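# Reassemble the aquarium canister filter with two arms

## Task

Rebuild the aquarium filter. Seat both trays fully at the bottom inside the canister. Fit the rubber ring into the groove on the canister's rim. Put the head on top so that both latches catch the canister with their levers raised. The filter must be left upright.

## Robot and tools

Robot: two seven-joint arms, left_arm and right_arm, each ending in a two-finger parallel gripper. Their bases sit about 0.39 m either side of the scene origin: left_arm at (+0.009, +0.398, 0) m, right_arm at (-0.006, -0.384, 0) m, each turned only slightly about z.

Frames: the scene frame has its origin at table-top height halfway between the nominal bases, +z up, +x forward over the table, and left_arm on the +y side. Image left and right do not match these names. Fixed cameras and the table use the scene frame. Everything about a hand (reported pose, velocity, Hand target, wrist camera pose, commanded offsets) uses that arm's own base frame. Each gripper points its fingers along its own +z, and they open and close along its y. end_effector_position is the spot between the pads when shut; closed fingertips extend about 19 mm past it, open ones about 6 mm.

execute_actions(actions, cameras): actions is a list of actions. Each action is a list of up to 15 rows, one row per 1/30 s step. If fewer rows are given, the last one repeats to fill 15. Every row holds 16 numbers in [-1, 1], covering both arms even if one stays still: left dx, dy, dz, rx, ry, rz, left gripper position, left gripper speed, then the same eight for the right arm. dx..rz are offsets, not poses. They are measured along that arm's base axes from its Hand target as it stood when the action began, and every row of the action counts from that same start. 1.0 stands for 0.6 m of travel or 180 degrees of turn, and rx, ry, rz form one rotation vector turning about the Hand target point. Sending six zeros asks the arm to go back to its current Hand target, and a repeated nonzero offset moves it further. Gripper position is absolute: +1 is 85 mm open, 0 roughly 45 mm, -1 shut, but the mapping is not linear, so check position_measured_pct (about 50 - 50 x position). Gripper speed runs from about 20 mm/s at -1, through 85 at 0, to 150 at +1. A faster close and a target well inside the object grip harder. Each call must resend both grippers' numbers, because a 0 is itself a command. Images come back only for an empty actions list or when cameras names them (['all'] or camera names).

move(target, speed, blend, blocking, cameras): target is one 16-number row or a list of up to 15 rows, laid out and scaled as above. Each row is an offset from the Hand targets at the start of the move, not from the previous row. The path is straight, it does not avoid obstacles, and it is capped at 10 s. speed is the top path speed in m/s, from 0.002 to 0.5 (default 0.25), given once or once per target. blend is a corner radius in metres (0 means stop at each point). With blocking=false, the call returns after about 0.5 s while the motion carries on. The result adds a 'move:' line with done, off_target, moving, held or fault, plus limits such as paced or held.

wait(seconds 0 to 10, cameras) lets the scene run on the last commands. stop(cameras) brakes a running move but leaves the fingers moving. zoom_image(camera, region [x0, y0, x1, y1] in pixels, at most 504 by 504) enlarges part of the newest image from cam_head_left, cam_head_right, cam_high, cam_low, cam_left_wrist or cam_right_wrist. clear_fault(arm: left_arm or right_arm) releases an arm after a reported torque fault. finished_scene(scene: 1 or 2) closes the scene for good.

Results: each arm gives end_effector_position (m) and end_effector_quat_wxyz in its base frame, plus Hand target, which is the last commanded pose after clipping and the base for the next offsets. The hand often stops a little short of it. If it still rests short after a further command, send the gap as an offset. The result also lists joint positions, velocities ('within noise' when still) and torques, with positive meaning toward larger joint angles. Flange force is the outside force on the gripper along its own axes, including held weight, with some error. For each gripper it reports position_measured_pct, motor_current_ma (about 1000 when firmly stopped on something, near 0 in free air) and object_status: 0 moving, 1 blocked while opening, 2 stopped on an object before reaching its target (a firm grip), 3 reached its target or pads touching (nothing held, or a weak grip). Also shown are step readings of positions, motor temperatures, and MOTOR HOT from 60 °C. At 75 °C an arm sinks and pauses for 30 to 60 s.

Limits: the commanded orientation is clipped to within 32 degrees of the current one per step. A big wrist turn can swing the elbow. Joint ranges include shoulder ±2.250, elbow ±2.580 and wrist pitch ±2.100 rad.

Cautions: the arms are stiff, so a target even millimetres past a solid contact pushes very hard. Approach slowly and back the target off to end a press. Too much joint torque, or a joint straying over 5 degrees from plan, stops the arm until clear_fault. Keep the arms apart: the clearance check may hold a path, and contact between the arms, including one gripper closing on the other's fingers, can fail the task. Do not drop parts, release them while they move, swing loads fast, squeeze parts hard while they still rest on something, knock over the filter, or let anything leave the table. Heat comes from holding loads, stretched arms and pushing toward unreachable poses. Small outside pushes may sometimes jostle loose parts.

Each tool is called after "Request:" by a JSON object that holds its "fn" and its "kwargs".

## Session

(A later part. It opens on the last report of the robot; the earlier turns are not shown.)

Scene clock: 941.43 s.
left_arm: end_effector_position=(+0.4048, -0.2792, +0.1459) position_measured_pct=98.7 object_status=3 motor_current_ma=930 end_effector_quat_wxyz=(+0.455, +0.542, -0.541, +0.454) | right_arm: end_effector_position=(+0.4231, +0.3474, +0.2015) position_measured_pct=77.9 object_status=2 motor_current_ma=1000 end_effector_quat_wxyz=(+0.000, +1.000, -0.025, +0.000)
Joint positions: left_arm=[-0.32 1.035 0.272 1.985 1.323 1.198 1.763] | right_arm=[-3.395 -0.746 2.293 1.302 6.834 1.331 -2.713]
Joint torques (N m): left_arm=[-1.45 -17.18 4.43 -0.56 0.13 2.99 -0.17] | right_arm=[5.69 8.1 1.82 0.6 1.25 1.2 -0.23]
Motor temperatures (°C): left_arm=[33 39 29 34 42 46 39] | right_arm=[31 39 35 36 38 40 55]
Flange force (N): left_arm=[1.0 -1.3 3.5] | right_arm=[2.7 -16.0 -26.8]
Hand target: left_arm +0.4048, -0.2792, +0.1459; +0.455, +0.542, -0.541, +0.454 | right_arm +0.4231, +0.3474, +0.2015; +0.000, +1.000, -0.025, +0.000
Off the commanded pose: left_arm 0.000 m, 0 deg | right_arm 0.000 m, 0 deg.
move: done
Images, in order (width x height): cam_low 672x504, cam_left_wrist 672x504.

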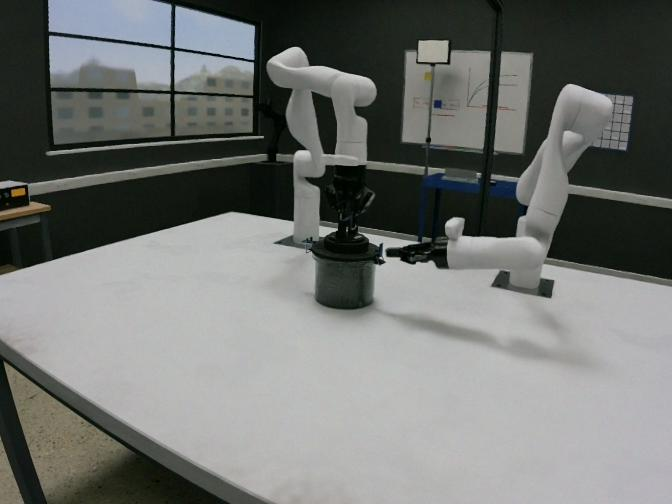

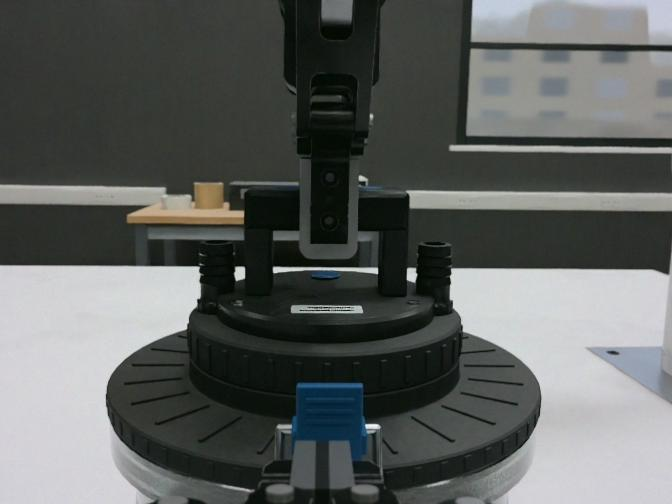

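Request:
{"fn": "move", "kwargs": {"target": [0,0.15,0,0,0,0,-1,-1,0,0,0.0025,0,0,0,-0.85,-1], "speed": 0.1}}

Request:
{"fn": "move", "kwargs": {"target": [0,0,0,0,0,0,-1,-1,0,0,0,0,0,0,-0.6,-1], "speed": 0.05}}

Request:
{"fn": "move", "kwargs": {"target": [[0,0,0,0,0,0,-1,-1,0,0,0,0,0,0,-0.2,-1],[0,0,0.1,0,0,0,-0.3,-1,0,0,0.3,0,0,0,-0.2,-1]], "speed": 0.1, "cameras": ["cam_right_wrist","cam_low"]}}

Request:
{"fn": "zoom_image", "kwargs": {"camera": "cam_low", "region": [300, 210, 400, 310]}}

Scene clock: 949.73 s.
left_arm: end_effector_position=(+0.4048, -0.1893, +0.1459) position_measured_pct=98.7 object_status=3 motor_current_ma=930 end_effector_quat_wxyz=(+0.455, +0.542, -0.541, +0.454) | right_arm: end_effector_position=(+0.4231, +0.3474, +0.2030) position_measured_pct=77.9 object_status=2 motor_current_ma=1000 end_effector_quat_wxyz=(+0.000, +1.000, -0.025, +0.000)
Joint positions: left_arm=[-0.47 1.027 0.186 1.93 1.131 1.327 1.817] | right_arm=[-3.395 -0.744 2.293 1.299 6.833 1.335 -2.712]
Joint torques (N m): left_arm=[-1.44 -17.3 3.72 -0.51 0.31 2.99 -0.19] | right_arm=[3.36 16.46 -2.44 -4.14 0.44 0.52 -0.27]
Motor temperatures (°C): left_arm=[33 39 29 34 42 46 39] | right_arm=[31 39 35 36 38 40 55]
Flange force (N): left_arm=[1.1 -1.9 3.1] | right_arm=[4.0 -11.4 -9.5]
Hand target: left_arm +0.4048, -0.1892, +0.1459; +0.455, +0.542, -0.541, +0.454 | right_arm +0.4231, +0.3474, +0.2030; +0.000, +1.000, -0.025, +0.000
Off the commanded pose: left_arm 0.000 m, 0 deg | right_arm 0.000 m, 0 deg.
move: done

Scene clock: 950.23 s.
left_arm: end_effector_position=(+0.4048, -0.1892, +0.1459) position_measured_pct=98.7 object_status=3 motor_current_ma=930 end_effector_quat_wxyz=(+0.455, +0.542, -0.541, +0.454) | right_arm: end_effector_position=(+0.4231, +0.3474, +0.2030) position_measured_pct=77.9 object_status=2 motor_current_ma=1000 end_effector_quat_wxyz=(+0.000, +1.000, -0.025, +0.000)
Joint positions: left_arm=[-0.47 1.027 0.186 1.93 1.131 1.327 1.817] | right_arm=[-3.395 -0.744 2.293 1.299 6.833 1.335 -2.712]
Joint torques (N m): left_arm=[-1.41 -17.33 3.7 -0.46 0.29 2.98 -0.21] | right_arm=[3.33 16.55 -2.5 -4.23 0.42 0.49 -0.27]
Motor temperatures (°C): left_arm=[33 39 29 34 42 46 39] | right_arm=[31 39 35 36 38 40 55]
Flange force (N): left_arm=[1.0 -2.1 3.0] | right_arm=[3.9 -11.2 -9.3]
Hand target: left_arm +0.4048, -0.1892, +0.1459; +0.455, +0.542, -0.541, +0.454 | right_arm +0.4231, +0.3474, +0.2030; +0.000, +1.000, -0.025, +0.000
Off the commanded pose: left_arm 0.000 m, 0 deg | right_arm 0.000 m, 0 deg.
move: done

Scene clock: 955.17 s.
left_arm: end_effector_position=(+0.4048, -0.1892, +0.2059) position_measured_pct=64.9 object_status=0 motor_current_ma=0 end_effector_quat_wxyz=(+0.455, +0.542, -0.541, +0.454) | right_arm: end_effector_position=(+0.4231, +0.3474, +0.3830) position_measured_pct=60.2 object_status=3 motor_current_ma=0 end_effector_quat_wxyz=(+0.000, +1.000, -0.025, +0.000)
Joint positions: left_arm=[-0.479 0.88 0.201 1.957 1.13 1.377 1.928] | right_arm=[-3.507 -0.67 2.268 0.784 6.801 1.847 -2.583]
Joint torques (N m): left_arm=[-1.43 -16.62 3.37 -1.52 0.64 2.87 -0.2] | right_arm=[1.27 19.56 -3.27 -5.95 -0.03 0.13 -0.3]
Motor temperatures (°C): left_arm=[33 39 29 34 42 46 39] | right_arm=[31 39 35 36 38 40 55]
Flange force (N): left_arm=[1.0 -2.3 3.0] | right_arm=[7.8 -9.5 -9.0]
Hand target: left_arm +0.4048, -0.1892, +0.2059; +0.455, +0.542, -0.541, +0.454 | right_arm +0.4231, +0.3474, +0.3830; +0.000, +1.000, -0.025, +0.000
Off the commanded pose: left_arm 0.000 m, 0 deg | right_arm 0.000 m, 0 deg.
move: done
Images, in order (width x height): cam_low 672x504, cam_right_wrist 672x504.

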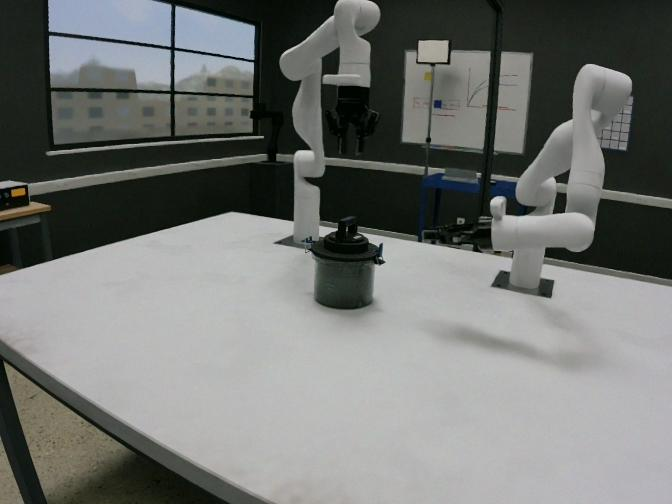

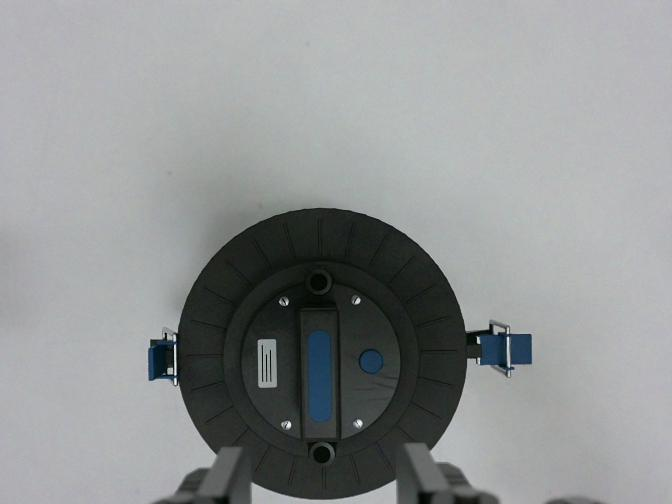

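Scaled by 5.040 from the camera's 672x504 image, which has a finer 960x720 frame.

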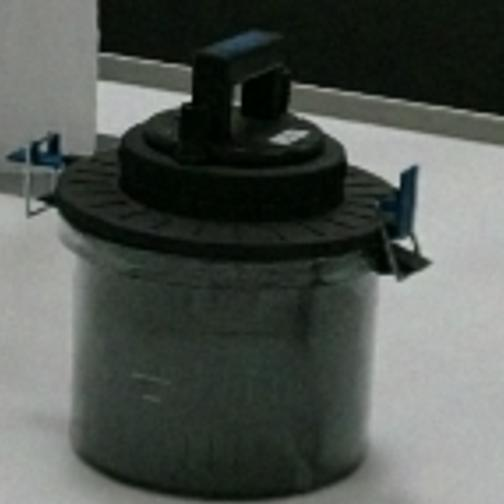

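Request:
{"fn": "move", "kwargs": {"target": [0,0,0,0,0,0,-0.3,-1,-0.0147,-0.396,-0.055,0.329,-0.359,0.413,-1,-1], "speed": 0.2}}

Scene clock: 972.37 s.
left_arm: end_effector_position=(+0.4048, -0.1892, +0.2059) position_measured_pct=64.9 object_status=3 motor_current_ma=0 end_effector_quat_wxyz=(+0.455, +0.542, -0.541, +0.454) | right_arm: end_effector_position=(+0.4143, +0.1098, +0.3500) position_measured_pct=98.7 object_status=3 motor_current_ma=1000 end_effector_quat_wxyz=(-0.446, +0.551, +0.532, +0.463)
Joint positions: left_arm=[-0.479 0.88 0.201 1.957 1.13 1.377 1.928] | right_arm=[-1.923 -1.384 1.339 1.831 6.391 0.941 -0.349]
Joint torques (N m): left_arm=[-1.42 -16.58 3.37 -1.57 0.59 2.9 -0.18] | right_arm=[1.27 14.38 -9.89 -1.33 -2.25 -0.89 -0.33]
Motor temperatures (°C): left_arm=[33 39 29 34 42 46 39] | right_arm=[31 39 35 36 38 40 55]
Flange force (N): left_arm=[1.1 -2.1 3.2] | right_arm=[1.1 7.9 -0.2]
Hand target: left_arm +0.4048, -0.1892, +0.2059; +0.455, +0.542, -0.541, +0.454 | right_arm +0.4143, +0.1098, +0.3500; -0.446, +0.551, +0.532, +0.463
Off the commanded pose: left_arm 0.000 m, 0 deg | right_arm 0.000 m, 0 deg.
move: done

Request:
{"fn": "move", "kwargs": {"target": [[0,0.05,0.257,0,0,0,-0.2,0,0,0,0,0,0,0,-1,-1],[-0.0035,-0.368,0.257,0.344,0.343,0.409,-0.2,0,0,0,0,0,0,0,-1,-1]], "speed": 0.2, "blend": [0.03,0], "cameras": ["cam_left_wrist","cam_low"]}}

Scene clock: 983.80 s.
left_arm: end_effector_position=(+0.4027, -0.4100, +0.3601) position_measured_pct=60.2 object_status=3 motor_current_ma=0 end_effector_quat_wxyz=(+0.000, +1.000, -0.001, +0.000) | right_arm: end_effector_position=(+0.4143, +0.1098, +0.3500) position_measured_pct=98.7 object_status=3 motor_current_ma=1000 end_effector_quat_wxyz=(-0.446, +0.551, +0.532, +0.463)
Joint positions: left_arm=[0.665 0.689 0.248 0.704 -0.16 1.761 5.538] | right_arm=[-1.923 -1.384 1.339 1.831 6.391 0.941 -0.349]
Joint torques (N m): left_arm=[-1.45 -21.29 0.88 -8.29 -0.39 0.18 -0.19] | right_arm=[1.27 14.35 -9.87 -1.39 -2.27 -0.88 -0.32]
Motor temperatures (°C): left_arm=[33 39 29 34 42 46 39] | right_arm=[31 39 35 36 38 40 55]
Flange force (N): left_arm=[-0.2 3.9 -1.7] | right_arm=[1.2 7.7 -0.1]
Hand target: left_arm +0.4027, -0.4101, +0.3601; +0.000, +1.000, -0.001, +0.000 | right_arm +0.4143, +0.1098, +0.3500; -0.446, +0.551, +0.532, +0.463
Off the commanded pose: left_arm 0.000 m, 0 deg | right_arm 0.000 m, 0 deg.
move: done
Images, in order (width x height): cam_low 672x504, cam_left_wrist 672x504.

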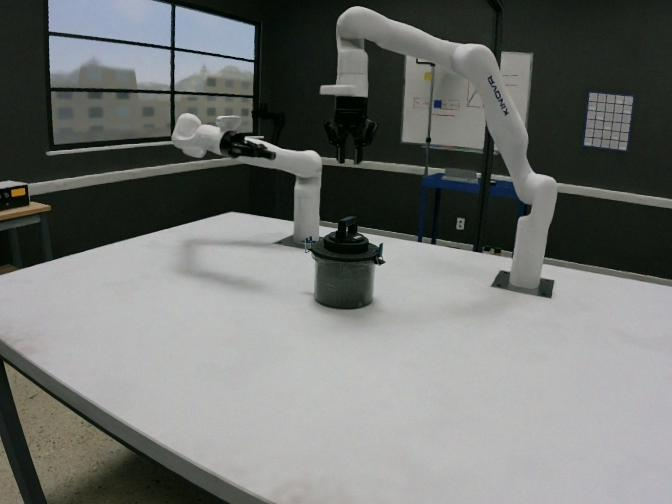

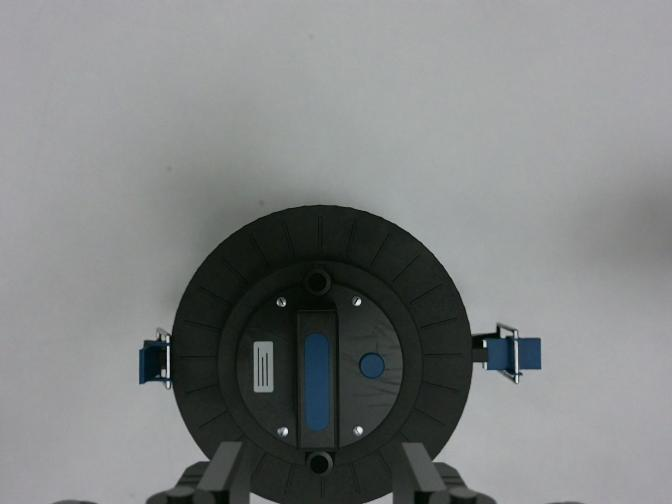

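Request:
{"fn": "move", "kwargs": {"target": [[0,0.0032,-0.16,0,0,0.0053,-0.2,0,0,0,0,0,0,0,-1,-1],[0,0.0032,-0.26,0,0,0.0053,-0.2,0,0,0,0,0,0,0,-1,-1]], "speed": [0.15,0.05], "cameras": ["cam_left_wrist"]}}

Request:
{"fn": "zoom_image", "kwargs": {"camera": "cam_left_wrist", "region": [160, 330, 480, 504]}}

Scene clock: 989.93 s.
left_arm: end_effector_position=(+0.4027, -0.4081, +0.2040) position_measured_pct=60.2 object_status=3 motor_current_ma=0 end_effector_quat_wxyz=(+0.000, +1.000, +0.008, +0.000) | right_arm: end_effector_position=(+0.4143, +0.1098, +0.3500) position_measured_pct=98.7 object_status=3 motor_current_ma=1000 end_effector_quat_wxyz=(-0.446, +0.551, +0.532, +0.463)
Joint positions: left_arm=[0.636 0.71 0.226 1.169 -0.153 1.278 5.58] | right_arm=[-1.923 -1.384 1.339 1.831 6.391 0.941 -0.349]
Joint torques (N m): left_arm=[-1.39 -21.32 1.16 -8.08 -0.37 0.16 -0.14] | right_arm=[1.28 14.34 -9.87 -1.41 -2.27 -0.88 -0.33]
Motor temperatures (°C): left_arm=[33 39 29 34 42 46 39] | right_arm=[31 39 35 36 38 40 55]
Flange force (N): left_arm=[-0.7 3.1 -0.7] | right_arm=[1.2 7.6 0.0]
Hand target: left_arm +0.4027, -0.4081, +0.2041; +0.000, +1.000, +0.008, +0.000 | right_arm +0.4143, +0.1098, +0.3500; -0.446, +0.551, +0.532, +0.463
Off the commanded pose: left_arm 0.000 m, 0 deg | right_arm 0.000 m, 0 deg.
move: done
Images, in order (width x height): cam_left_wrist 672x504.

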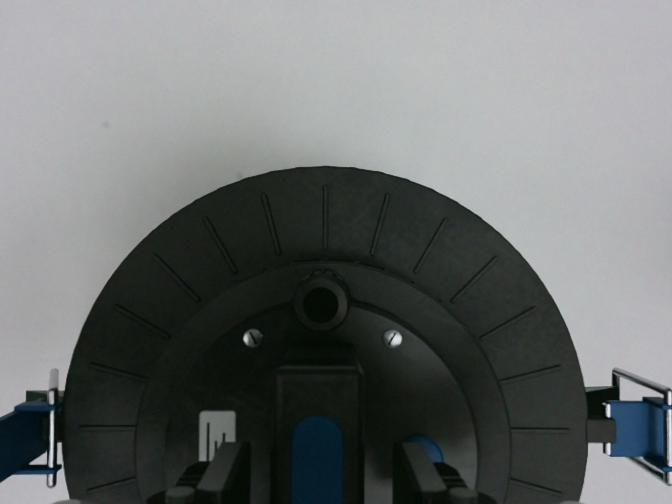

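Scaled by 1.575.

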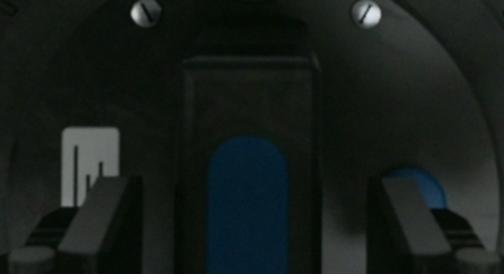

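Request:
{"fn": "move", "kwargs": {"target": [0,0.0012,0,0,0,0,-0.2,0,0,0,0,0,0,0,-1,-1], "speed": 0.02}}

Request:
{"fn": "move", "kwargs": {"target": [0,0,0,0,0,0,-0.85,-1,0,0,0,0,0,0,-1,-1], "speed": 0.02}}

Request:
{"fn": "move", "kwargs": {"target": [0,0,-0.0042,0,0,0,-0.85,-1,0,0,0,0,0,0,-1,-1], "speed": 0.02}}

Scene clock: 993.77 s.
left_arm: end_effector_position=(+0.4027, -0.4074, +0.2041) position_measured_pct=60.2 object_status=3 motor_current_ma=0 end_effector_quat_wxyz=(+0.000, +1.000, +0.008, +0.000) | right_arm: end_effector_position=(+0.4143, +0.1098, +0.3500) position_measured_pct=98.7 object_status=3 motor_current_ma=1000 end_effector_quat_wxyz=(-0.446, +0.551, +0.532, +0.463)
Joint positions: left_arm=[0.634 0.709 0.226 1.171 -0.153 1.277 5.58] | right_arm=[-1.923 -1.384 1.339 1.831 6.391 0.941 -0.349]
Joint torques (N m): left_arm=[-1.44 -21.25 1.19 -7.99 -0.39 0.16 -0.18] | right_arm=[1.27 14.34 -9.89 -1.4 -2.27 -0.88 -0.33]
Motor temperatures (°C): left_arm=[33 39 29 34 42 46 39] | right_arm=[31 39 35 36 38 40 55]
Flange force (N): left_arm=[-0.6 3.5 -0.9] | right_arm=[1.1 7.7 -0.1]
Hand target: left_arm +0.4027, -0.4074, +0.2041; +0.000, +1.000, +0.008, +0.000 | right_arm +0.4143, +0.1098, +0.3500; -0.446, +0.551, +0.532, +0.463
Off the commanded pose: left_arm 0.000 m, 0 deg | right_arm 0.000 m, 0 deg.
move: done

Scene clock: 995.03 s.
left_arm: end_effector_position=(+0.4027, -0.4074, +0.2041) position_measured_pct=77.9 object_status=0 motor_current_ma=1000 end_effector_quat_wxyz=(+0.000, +1.000, +0.008, +0.000) | right_arm: end_effector_position=(+0.4143, +0.1098, +0.3500) position_measured_pct=98.7 object_status=3 motor_current_ma=1000 end_effector_quat_wxyz=(-0.446, +0.551, +0.532, +0.463)
Joint positions: left_arm=[0.634 0.709 0.226 1.171 -0.153 1.277 5.58] | right_arm=[-1.923 -1.384 1.339 1.831 6.391 0.941 -0.349]
Joint torques (N m): left_arm=[-1.67 -20.49 0.68 -7.53 -0.97 0.46 -0.43] | right_arm=[1.28 14.31 -9.85 -1.41 -2.27 -0.87 -0.33]
Motor temperatures (°C): left_arm=[33 39 29 34 42 46 39] | right_arm=[31 39 35 36 38 40 55]
Flange force (N): left_arm=[-1.5 3.7 -1.6] | right_arm=[1.2 7.6 0.0]
Hand target: left_arm +0.4027, -0.4074, +0.2041; +0.000, +1.000, +0.008, +0.000 | right_arm +0.4143, +0.1098, +0.3500; -0.446, +0.551, +0.532, +0.463
Off the commanded pose: left_arm 0.000 m, 0 deg | right_arm 0.000 m, 0 deg.
move: done

Scene clock: 995.73 s.
left_arm: end_effector_position=(+0.4027, -0.4074, +0.2017) position_measured_pct=77.9 object_status=2 motor_current_ma=1000 end_effector_quat_wxyz=(+0.000, +1.000, +0.008, +0.001) | right_arm: end_effector_position=(+0.4143, +0.1098, +0.3500) position_measured_pct=98.7 object_status=3 motor_current_ma=1000 end_effector_quat_wxyz=(-0.446, +0.551, +0.532, +0.463)
Joint positions: left_arm=[0.634 0.71 0.226 1.176 -0.154 1.27 5.58] | right_arm=[-1.923 -1.384 1.339 1.831 6.391 0.941 -0.349]
Joint torques (N m): left_arm=[-1.55 -1.07 -0.83 -0.92 -0.96 -2.81 -0.49] | right_arm=[1.3 14.31 -9.79 -1.4 -2.28 -0.88 -0.34]
Motor temperatures (°C): left_arm=[33 39 29 34 42 46 39] | right_arm=[31 39 35 36 38 40 55]
Flange force (N): left_arm=[-8.1 -3.4 -37.8] | right_arm=[1.3 7.7 -0.1]
Hand target: left_arm +0.4027, -0.4074, +0.2016; +0.000, +1.000, +0.008, +0.000 | right_arm +0.4143, +0.1098, +0.3500; -0.446, +0.551, +0.532, +0.463
Off the commanded pose: left_arm 0.000 m, 0 deg | right_arm 0.000 m, 0 deg.
move: done

Request:
{"fn": "move", "kwargs": {"target": [[0,0,0,0,0,0,-0.85,-1,0,0,-0.3983,0,0,0,-1,-1],[0,0,0,0,0,0,-0.85,-1,0,0.0833,-0.3983,0,0,0,-1,-1]], "speed": [0.15,0.08], "cameras": ["cam_right_wrist","cam_low"]}}

Request:
{"fn": "zoom_image", "kwargs": {"camera": "cam_right_wrist", "region": [230, 330, 430, 504]}}

Scene clock: 1002.27 s.
left_arm: end_effector_position=(+0.4027, -0.4074, +0.2016) position_measured_pct=77.9 object_status=2 motor_current_ma=1000 end_effector_quat_wxyz=(+0.000, +1.000, +0.008, +0.000) | right_arm: end_effector_position=(+0.4143, +0.1598, +0.1110) position_measured_pct=98.7 object_status=3 motor_current_ma=1000 end_effector_quat_wxyz=(-0.446, +0.551, +0.532, +0.463)
Joint positions: left_arm=[0.635 0.711 0.226 1.176 -0.154 1.27 5.58] | right_arm=[-2.003 -1.778 1.713 1.897 6.71 0.755 -0.09]
Joint torques (N m): left_arm=[-1.6 -0.88 -0.85 -0.9 -0.95 -2.86 -0.48] | right_arm=[1.29 13.8 -9.85 4.32 -2.07 -0.14 -0.33]
Motor temperatures (°C): left_arm=[33 39 29 34 42 46 39] | right_arm=[31 39 35 36 38 40 55]
Flange force (N): left_arm=[-8.4 -3.5 -38.1] | right_arm=[-1.5 6.6 1.4]
Hand target: left_arm +0.4027, -0.4074, +0.2016; +0.000, +1.000, +0.008, +0.000 | right_arm +0.4143, +0.1598, +0.1110; -0.446, +0.551, +0.532, +0.463
Off the commanded pose: left_arm 0.000 m, 0 deg | right_arm 0.000 m, 0 deg.
move: done
Images, in order (width x height): cam_low 672x504, cam_right_wrist 672x504.

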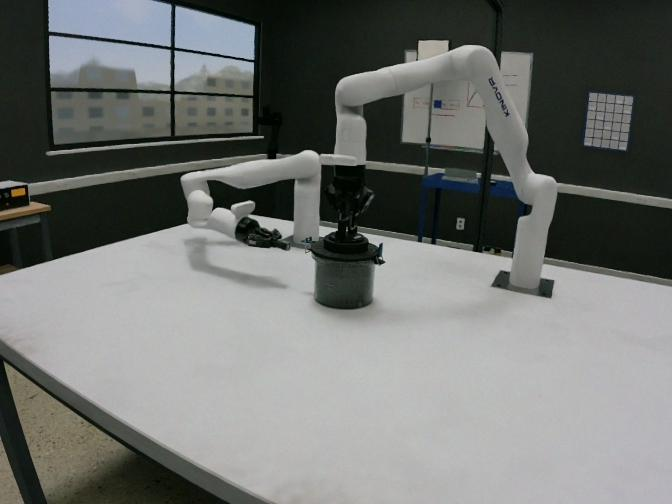

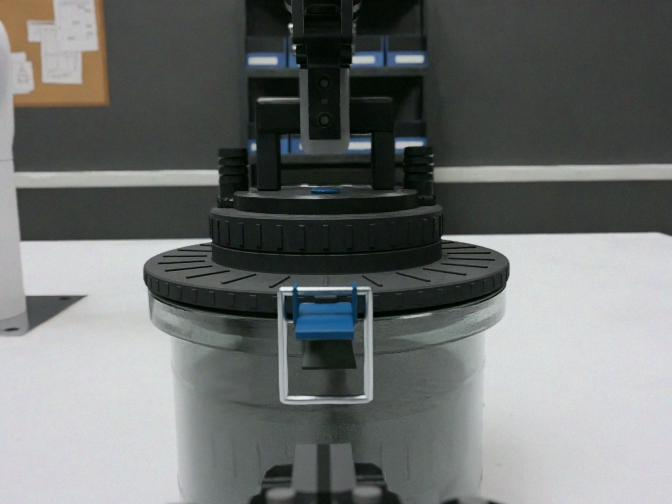

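Scaled by 2.520.

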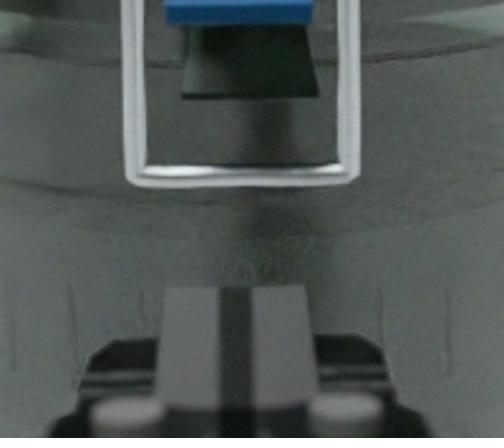

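Request:
{"fn": "move", "kwargs": {"target": [0,0,-0.0025,0,0,0,-0.85,-1,0,0,0,0,0,0,-1,-1], "speed": 0.02, "cameras": ["cam_right_wrist","cam_low"]}}

Request:
{"fn": "zoom_image", "kwargs": {"camera": "cam_right_wrist", "region": [130, 240, 530, 440]}}

Request:
{"fn": "zoom_image", "kwargs": {"camera": "cam_low", "region": [280, 210, 400, 310]}}

Scene clock: 1007.13 s.
left_arm: end_effector_position=(+0.4027, -0.4074, +0.2001) position_measured_pct=77.9 object_status=2 motor_current_ma=1000 end_effector_quat_wxyz=(+0.000, +1.000, +0.008, +0.000) | right_arm: end_effector_position=(+0.4143, +0.1598, +0.1110) position_measured_pct=98.7 object_status=3 motor_current_ma=1000 end_effector_quat_wxyz=(-0.446, +0.551, +0.532, +0.463)
Joint positions: left_arm=[0.635 0.712 0.225 1.179 -0.154 1.266 5.58] | right_arm=[-2.003 -1.778 1.713 1.897 6.71 0.755 -0.09]
Joint torques (N m): left_arm=[-1.4 12.13 -1.77 2.98 -0.99 -5.54 -0.49] | right_arm=[1.28 13.75 -9.83 4.32 -2.07 -0.13 -0.33]
Motor temperatures (°C): left_arm=[33 39 29 34 42 46 39] | right_arm=[31 39 35 36 38 40 55]
Flange force (N): left_arm=[-13.6 -9.4 -62.7] | right_arm=[-1.4 6.6 1.4]
Hand target: left_arm +0.4027, -0.4074, +0.2001; +0.000, +1.000, +0.008, +0.000 | right_arm +0.4143, +0.1598, +0.1110; -0.446, +0.551, +0.532, +0.463
Off the commanded pose: left_arm 0.000 m, 0 deg | right_arm 0.000 m, 0 deg.
move: done
Images, in order (width x height): cam_low 672x504, cam_right_wrist 672x504.

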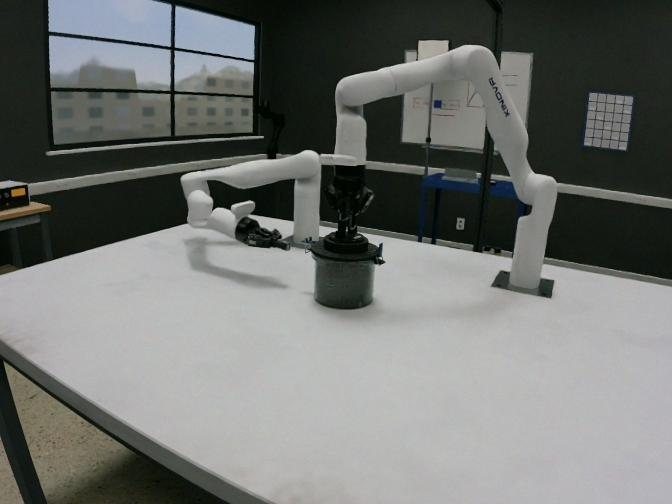

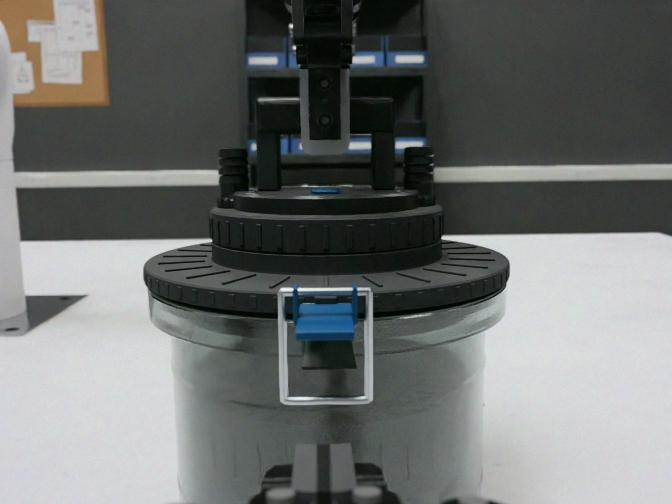

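Scaled by 1.260.

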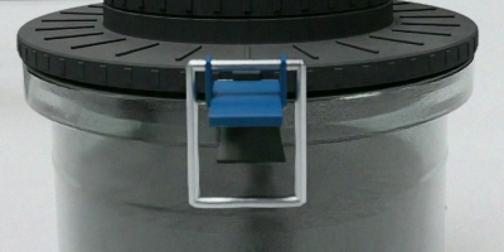

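Scaled by 4.200 from the camera's 672x504 image, which has a finer 960x720 frame.

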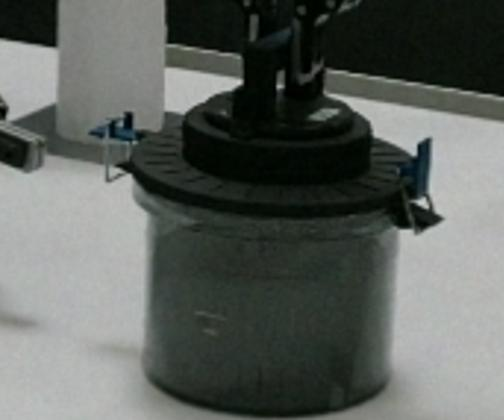

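Request:
{"fn": "move", "kwargs": {"target": [0,0,0,0,0,0,-0.85,-1,0.0033,0.085,-0.001,0,0,0,-1,-1], "speed": 0.05, "cameras": ["cam_right_wrist","cam_low","cam_head_right"]}}

Request:
{"fn": "zoom_image", "kwargs": {"camera": "cam_low", "region": [280, 225, 340, 285]}}

Request:
{"fn": "zoom_image", "kwargs": {"camera": "cam_right_wrist", "region": [230, 330, 430, 504]}}

Scene clock: 1012.43 s.
left_arm: end_effector_position=(+0.4027, -0.4074, +0.2001) position_measured_pct=77.9 object_status=2 motor_current_ma=1000 end_effector_quat_wxyz=(+0.000, +1.000, +0.008, +0.000) | right_arm: end_effector_position=(+0.4163, +0.2108, +0.1104) position_measured_pct=98.7 object_status=3 motor_current_ma=1000 end_effector_quat_wxyz=(-0.446, +0.551, +0.532, +0.463)
Joint positions: left_arm=[0.635 0.712 0.225 1.179 -0.154 1.266 5.58] | right_arm=[-2.107 -1.776 1.728 1.94 6.737 0.608 -0.129]
Joint torques (N m): left_arm=[-1.51 12.39 -1.79 3.1 -0.98 -5.55 -0.51] | right_arm=[1.29 13.56 -9.94 4.49 -1.73 -0.24 -0.33]
Motor temperatures (°C): left_arm=[33 39 29 34 42 46 39] | right_arm=[31 39 35 36 38 40 55]
Flange force (N): left_arm=[-13.7 -9.3 -63.2] | right_arm=[-1.3 6.4 2.4]
Hand target: left_arm +0.4027, -0.4074, +0.2001; +0.000, +1.000, +0.008, +0.000 | right_arm +0.4163, +0.2108, +0.1104; -0.446, +0.551, +0.532, +0.463
Off the commanded pose: left_arm 0.000 m, 0 deg | right_arm 0.000 m, 0 deg.
move: done
Images, in order (width x height): cam_head_right 672x504, cam_low 672x504, cam_right_wrist 672x504.

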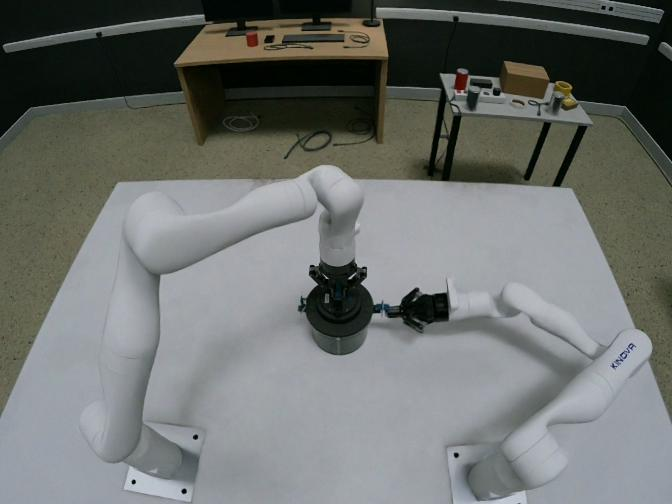

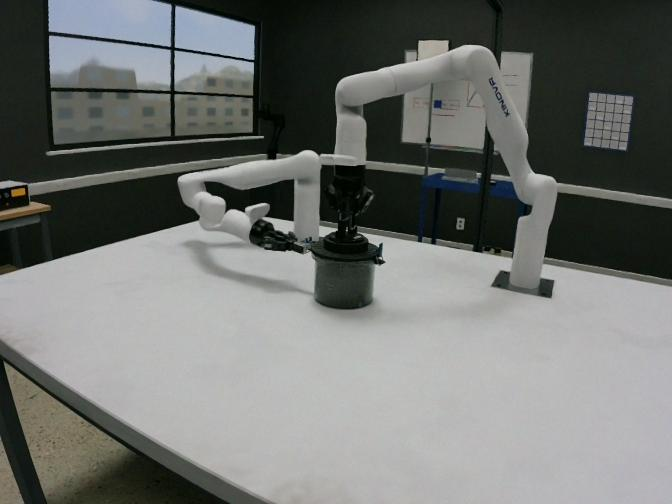

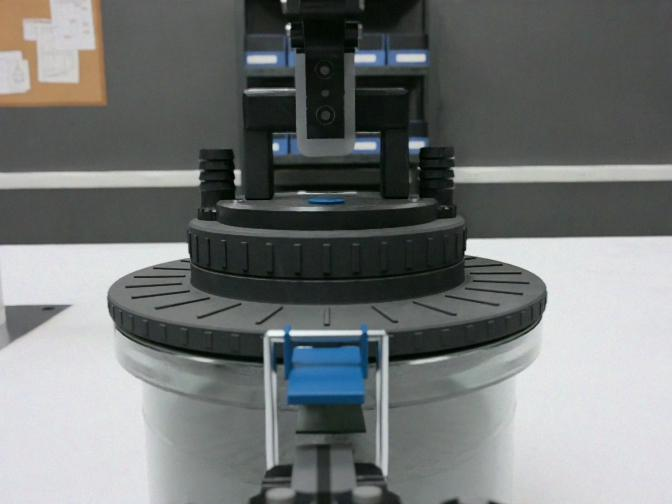

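Scaled by 8.400 from the camera's 672x504 image, which has a finer 960x720 frame.

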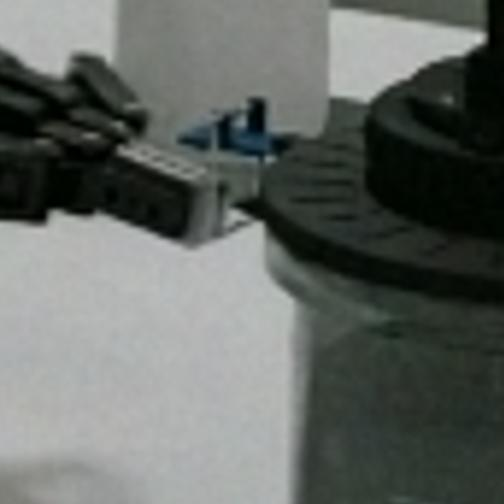

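Scaled by 2.520.

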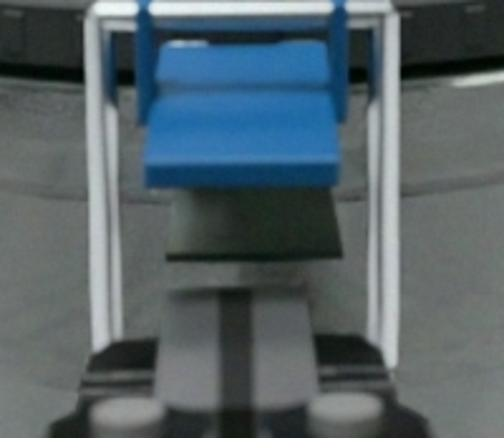

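Request:
{"fn": "move", "kwargs": {"target": [0,-0.0015,0,0.0042,0,0,-0.85,-1,0,0,0,0,0,0,-1,-1], "speed": 0.02, "cameras": ["cam_right_wrist"]}}

Request:
{"fn": "zoom_image", "kwargs": {"camera": "cam_right_wrist", "region": [230, 290, 430, 464]}}

Scene clock: 1022.43 s.
left_arm: end_effector_position=(+0.4027, -0.4083, +0.2001) position_measured_pct=77.9 object_status=2 motor_current_ma=1000 end_effector_quat_wxyz=(-0.006, +1.000, +0.008, +0.001) | right_arm: end_effector_position=(+0.4163, +0.2108, +0.1104) position_measured_pct=98.7 object_status=3 motor_current_ma=1000 end_effector_quat_wxyz=(-0.446, +0.551, +0.532, +0.463)
Joint positions: left_arm=[0.644 0.72 0.221 1.162 -0.161 1.284 5.587] | right_arm=[-2.107 -1.776 1.728 1.94 6.737 0.608 -0.129]
Joint torques (N m): left_arm=[0.96 12.56 -0.13 2.62 -0.21 -5.88 -0.17] | right_arm=[1.28 13.59 -9.96 4.45 -1.72 -0.25 -0.33]
Motor temperatures (°C): left_arm=[33 39 29 34 42 46 39] | right_arm=[31 39 35 36 38 40 55]
Flange force (N): left_arm=[-12.3 -15.7 -62.5] | right_arm=[-1.3 6.2 2.3]
Hand target: left_arm +0.4027, -0.4083, +0.2001; -0.006, +1.000, +0.008, +0.000 | right_arm +0.4163, +0.2108, +0.1104; -0.446, +0.551, +0.532, +0.463
Off the commanded pose: left_arm 0.000 m, 0 deg | right_arm 0.000 m, 0 deg.
move: done
Images, in order (width x height): cam_right_wrist 672x504.

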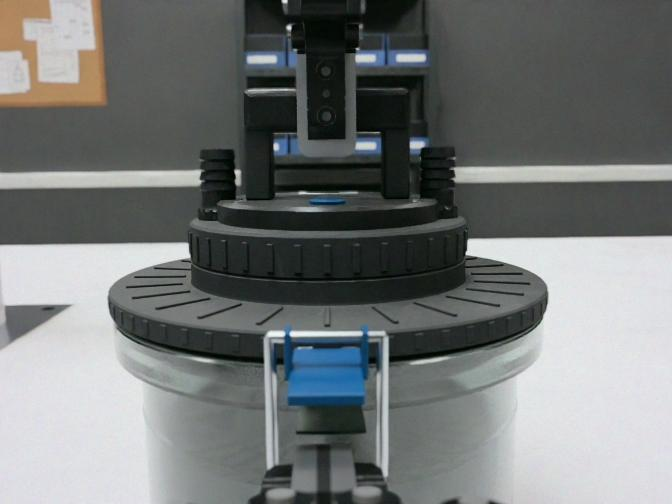

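Scaled by 2.520.

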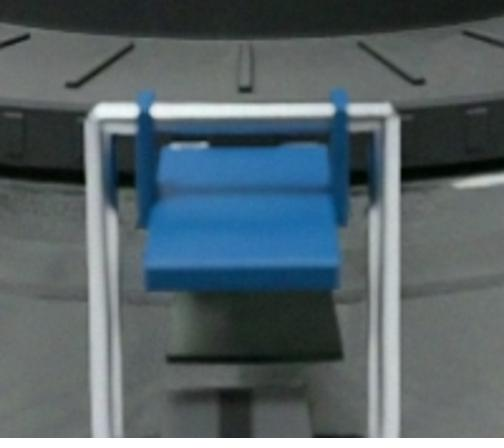

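Request:
{"fn": "move", "kwargs": {"target": [0,0.003,0,0.0083,0,0,-0.85,-1,0,0,0,0,0,0,-1,-1], "speed": 0.02, "cameras": ["cam_right_wrist","cam_low"]}}

Request:
{"fn": "zoom_image", "kwargs": {"camera": "cam_right_wrist", "region": [230, 290, 430, 464]}}

Request:
{"fn": "zoom_image", "kwargs": {"camera": "cam_low", "region": [280, 210, 400, 310]}}

Scene clock: 1027.70 s.
left_arm: end_effector_position=(+0.4027, -0.4065, +0.2000) position_measured_pct=77.9 object_status=2 motor_current_ma=1000 end_effector_quat_wxyz=(-0.019, +1.000, +0.008, +0.001) | right_arm: end_effector_position=(+0.4163, +0.2108, +0.1104) position_measured_pct=98.7 object_status=3 motor_current_ma=1000 end_effector_quat_wxyz=(-0.446, +0.551, +0.532, +0.463)
Joint positions: left_arm=[0.658 0.731 0.213 1.14 -0.175 1.314 5.595] | right_arm=[-2.107 -1.776 1.728 1.94 6.737 0.608 -0.129]
Joint torques (N m): left_arm=[-4.61 8.27 -4.71 8.07 -2.68 1.66 -0.28] | right_arm=[1.26 13.58 -9.94 4.43 -1.73 -0.23 -0.32]
Motor temperatures (°C): left_arm=[33 38 29 34 42 46 39] | right_arm=[31 39 35 36 38 40 55]
Flange force (N): left_arm=[-4.7 5.4 -51.2] | right_arm=[-1.2 6.1 2.4]
Hand target: left_arm +0.4027, -0.4065, +0.2001; -0.019, +1.000, +0.008, +0.001 | right_arm +0.4163, +0.2108, +0.1104; -0.446, +0.551, +0.532, +0.463
Off the commanded pose: left_arm 0.000 m, 0 deg | right_arm 0.000 m, 0 deg.
move: done
Images, in order (width x height): cam_low 672x504, cam_right_wrist 672x504.

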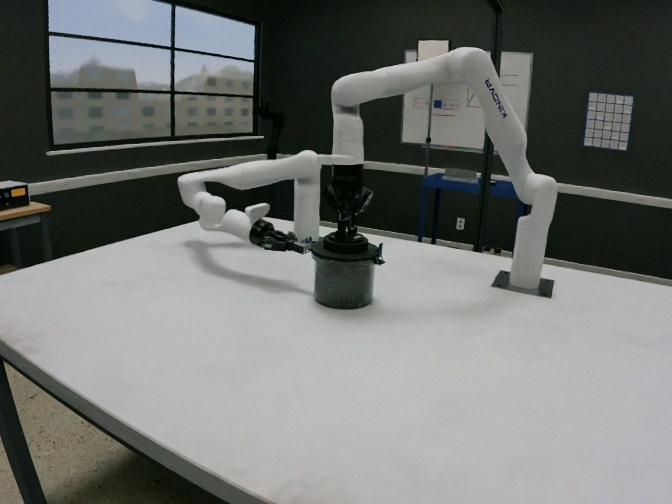

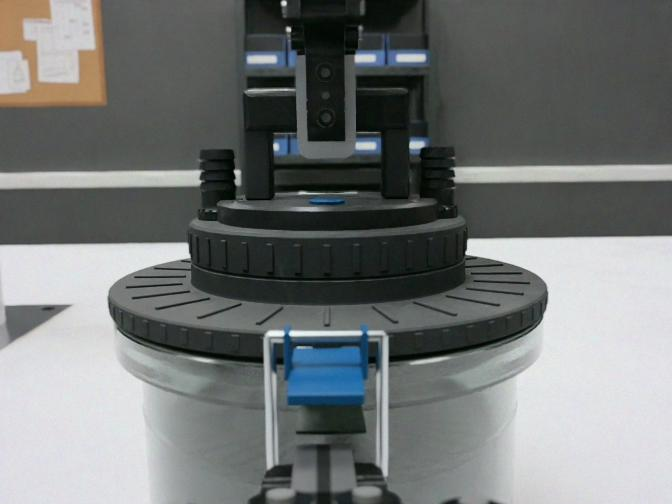

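Scaled by 2.520.

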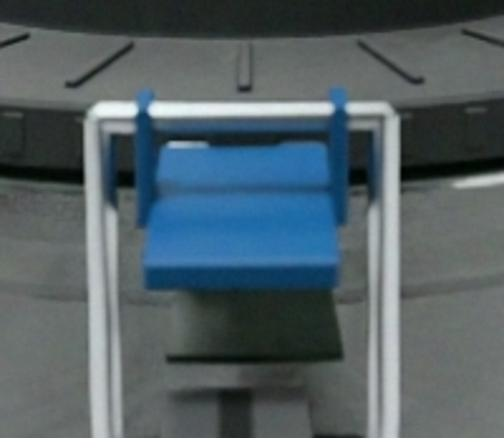

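Scaled by 4.200 from the camera's 672x504 image, which has a finer 960x720 frame.

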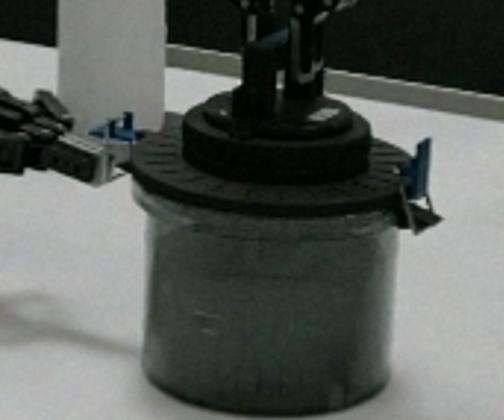

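Request:
{"fn": "zoom_image", "kwargs": {"camera": "cam_right_wrist", "region": [100, 280, 280, 400]}}

Request:
{"fn": "zoom_image", "kwargs": {"camera": "cam_right_wrist", "region": [380, 280, 560, 400]}}

Scaled by 2.800.

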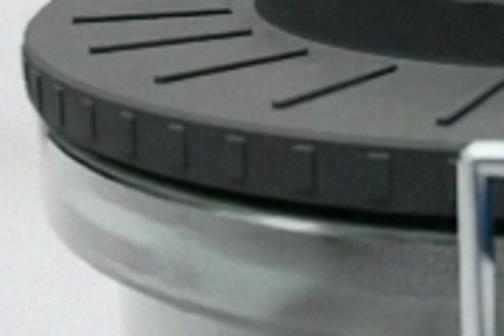

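Scaled by 2.800.

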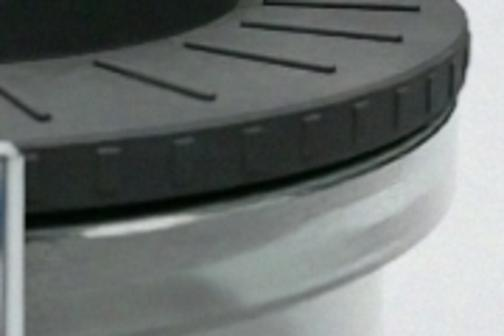

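Request:
{"fn": "move", "kwargs": {"target": [0,0,-0.0017,0,0,0,-0.85,-1,0.0003,0.0067,0.02,0,0,0,-1,-1], "speed": 0.03, "cameras": ["cam_right_wrist","cam_low"]}}

Request:
{"fn": "zoom_image", "kwargs": {"camera": "cam_low", "region": [290, 225, 350, 285]}}

Request:
{"fn": "zoom_image", "kwargs": {"camera": "cam_right_wrist", "region": [230, 330, 430, 504]}}

Scene clock: 1038.70 s.
left_arm: end_effector_position=(+0.4027, -0.4065, +0.1991) position_measured_pct=77.9 object_status=2 motor_current_ma=1000 end_effector_quat_wxyz=(-0.019, +1.000, +0.008, +0.001) | right_arm: end_effector_position=(+0.4165, +0.2148, +0.1224) position_measured_pct=98.7 object_status=3 motor_current_ma=1000 end_effector_quat_wxyz=(-0.446, +0.551, +0.532, +0.463)
Joint positions: left_arm=[0.658 0.732 0.213 1.142 -0.175 1.311 5.595] | right_arm=[-2.117 -1.753 1.713 1.953 6.727 0.592 -0.149]
Joint torques (N m): left_arm=[-4.71 17.16 -5.38 10.44 -2.67 -0.42 -0.28] | right_arm=[0.89 13.53 -10.64 4.5 -1.94 -0.42 -0.33]
Motor temperatures (°C): left_arm=[33 38 29 34 42 46 39] | right_arm=[31 39 35 36 38 40 55]
Flange force (N): left_arm=[-8.9 0.6 -67.7] | right_arm=[-2.6 6.2 1.6]
Hand target: left_arm +0.4027, -0.4065, +0.1990; -0.019, +1.000, +0.008, +0.001 | right_arm +0.4164, +0.2148, +0.1224; -0.446, +0.551, +0.532, +0.463
Off the commanded pose: left_arm 0.000 m, 0 deg | right_arm 0.000 m, 0 deg.
move: done
Images, in order (width x height): cam_low 672x504, cam_right_wrist 672x504.

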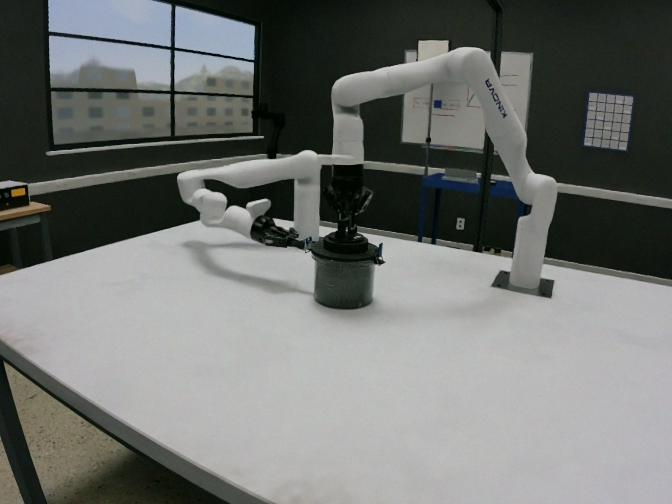

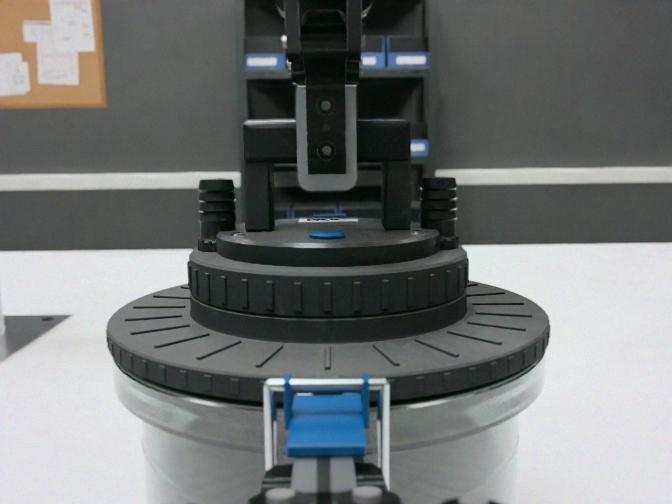

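Scaled by 8.400 from the camera's 672x504 image, which has a finer 960x720 frame.

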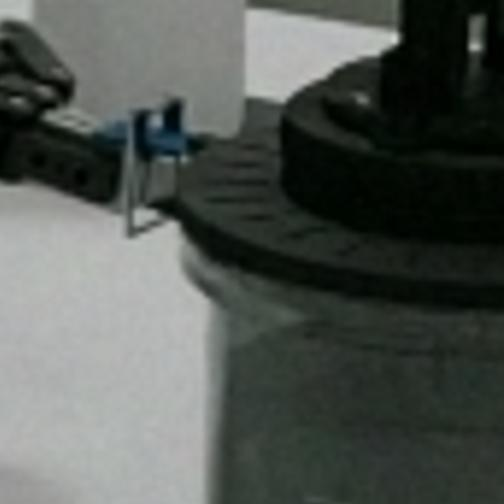

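Scaled by 2.520.

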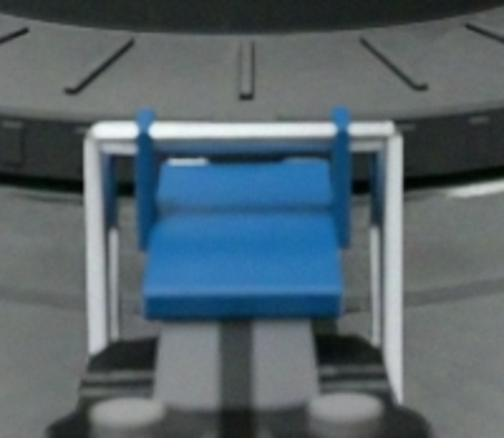

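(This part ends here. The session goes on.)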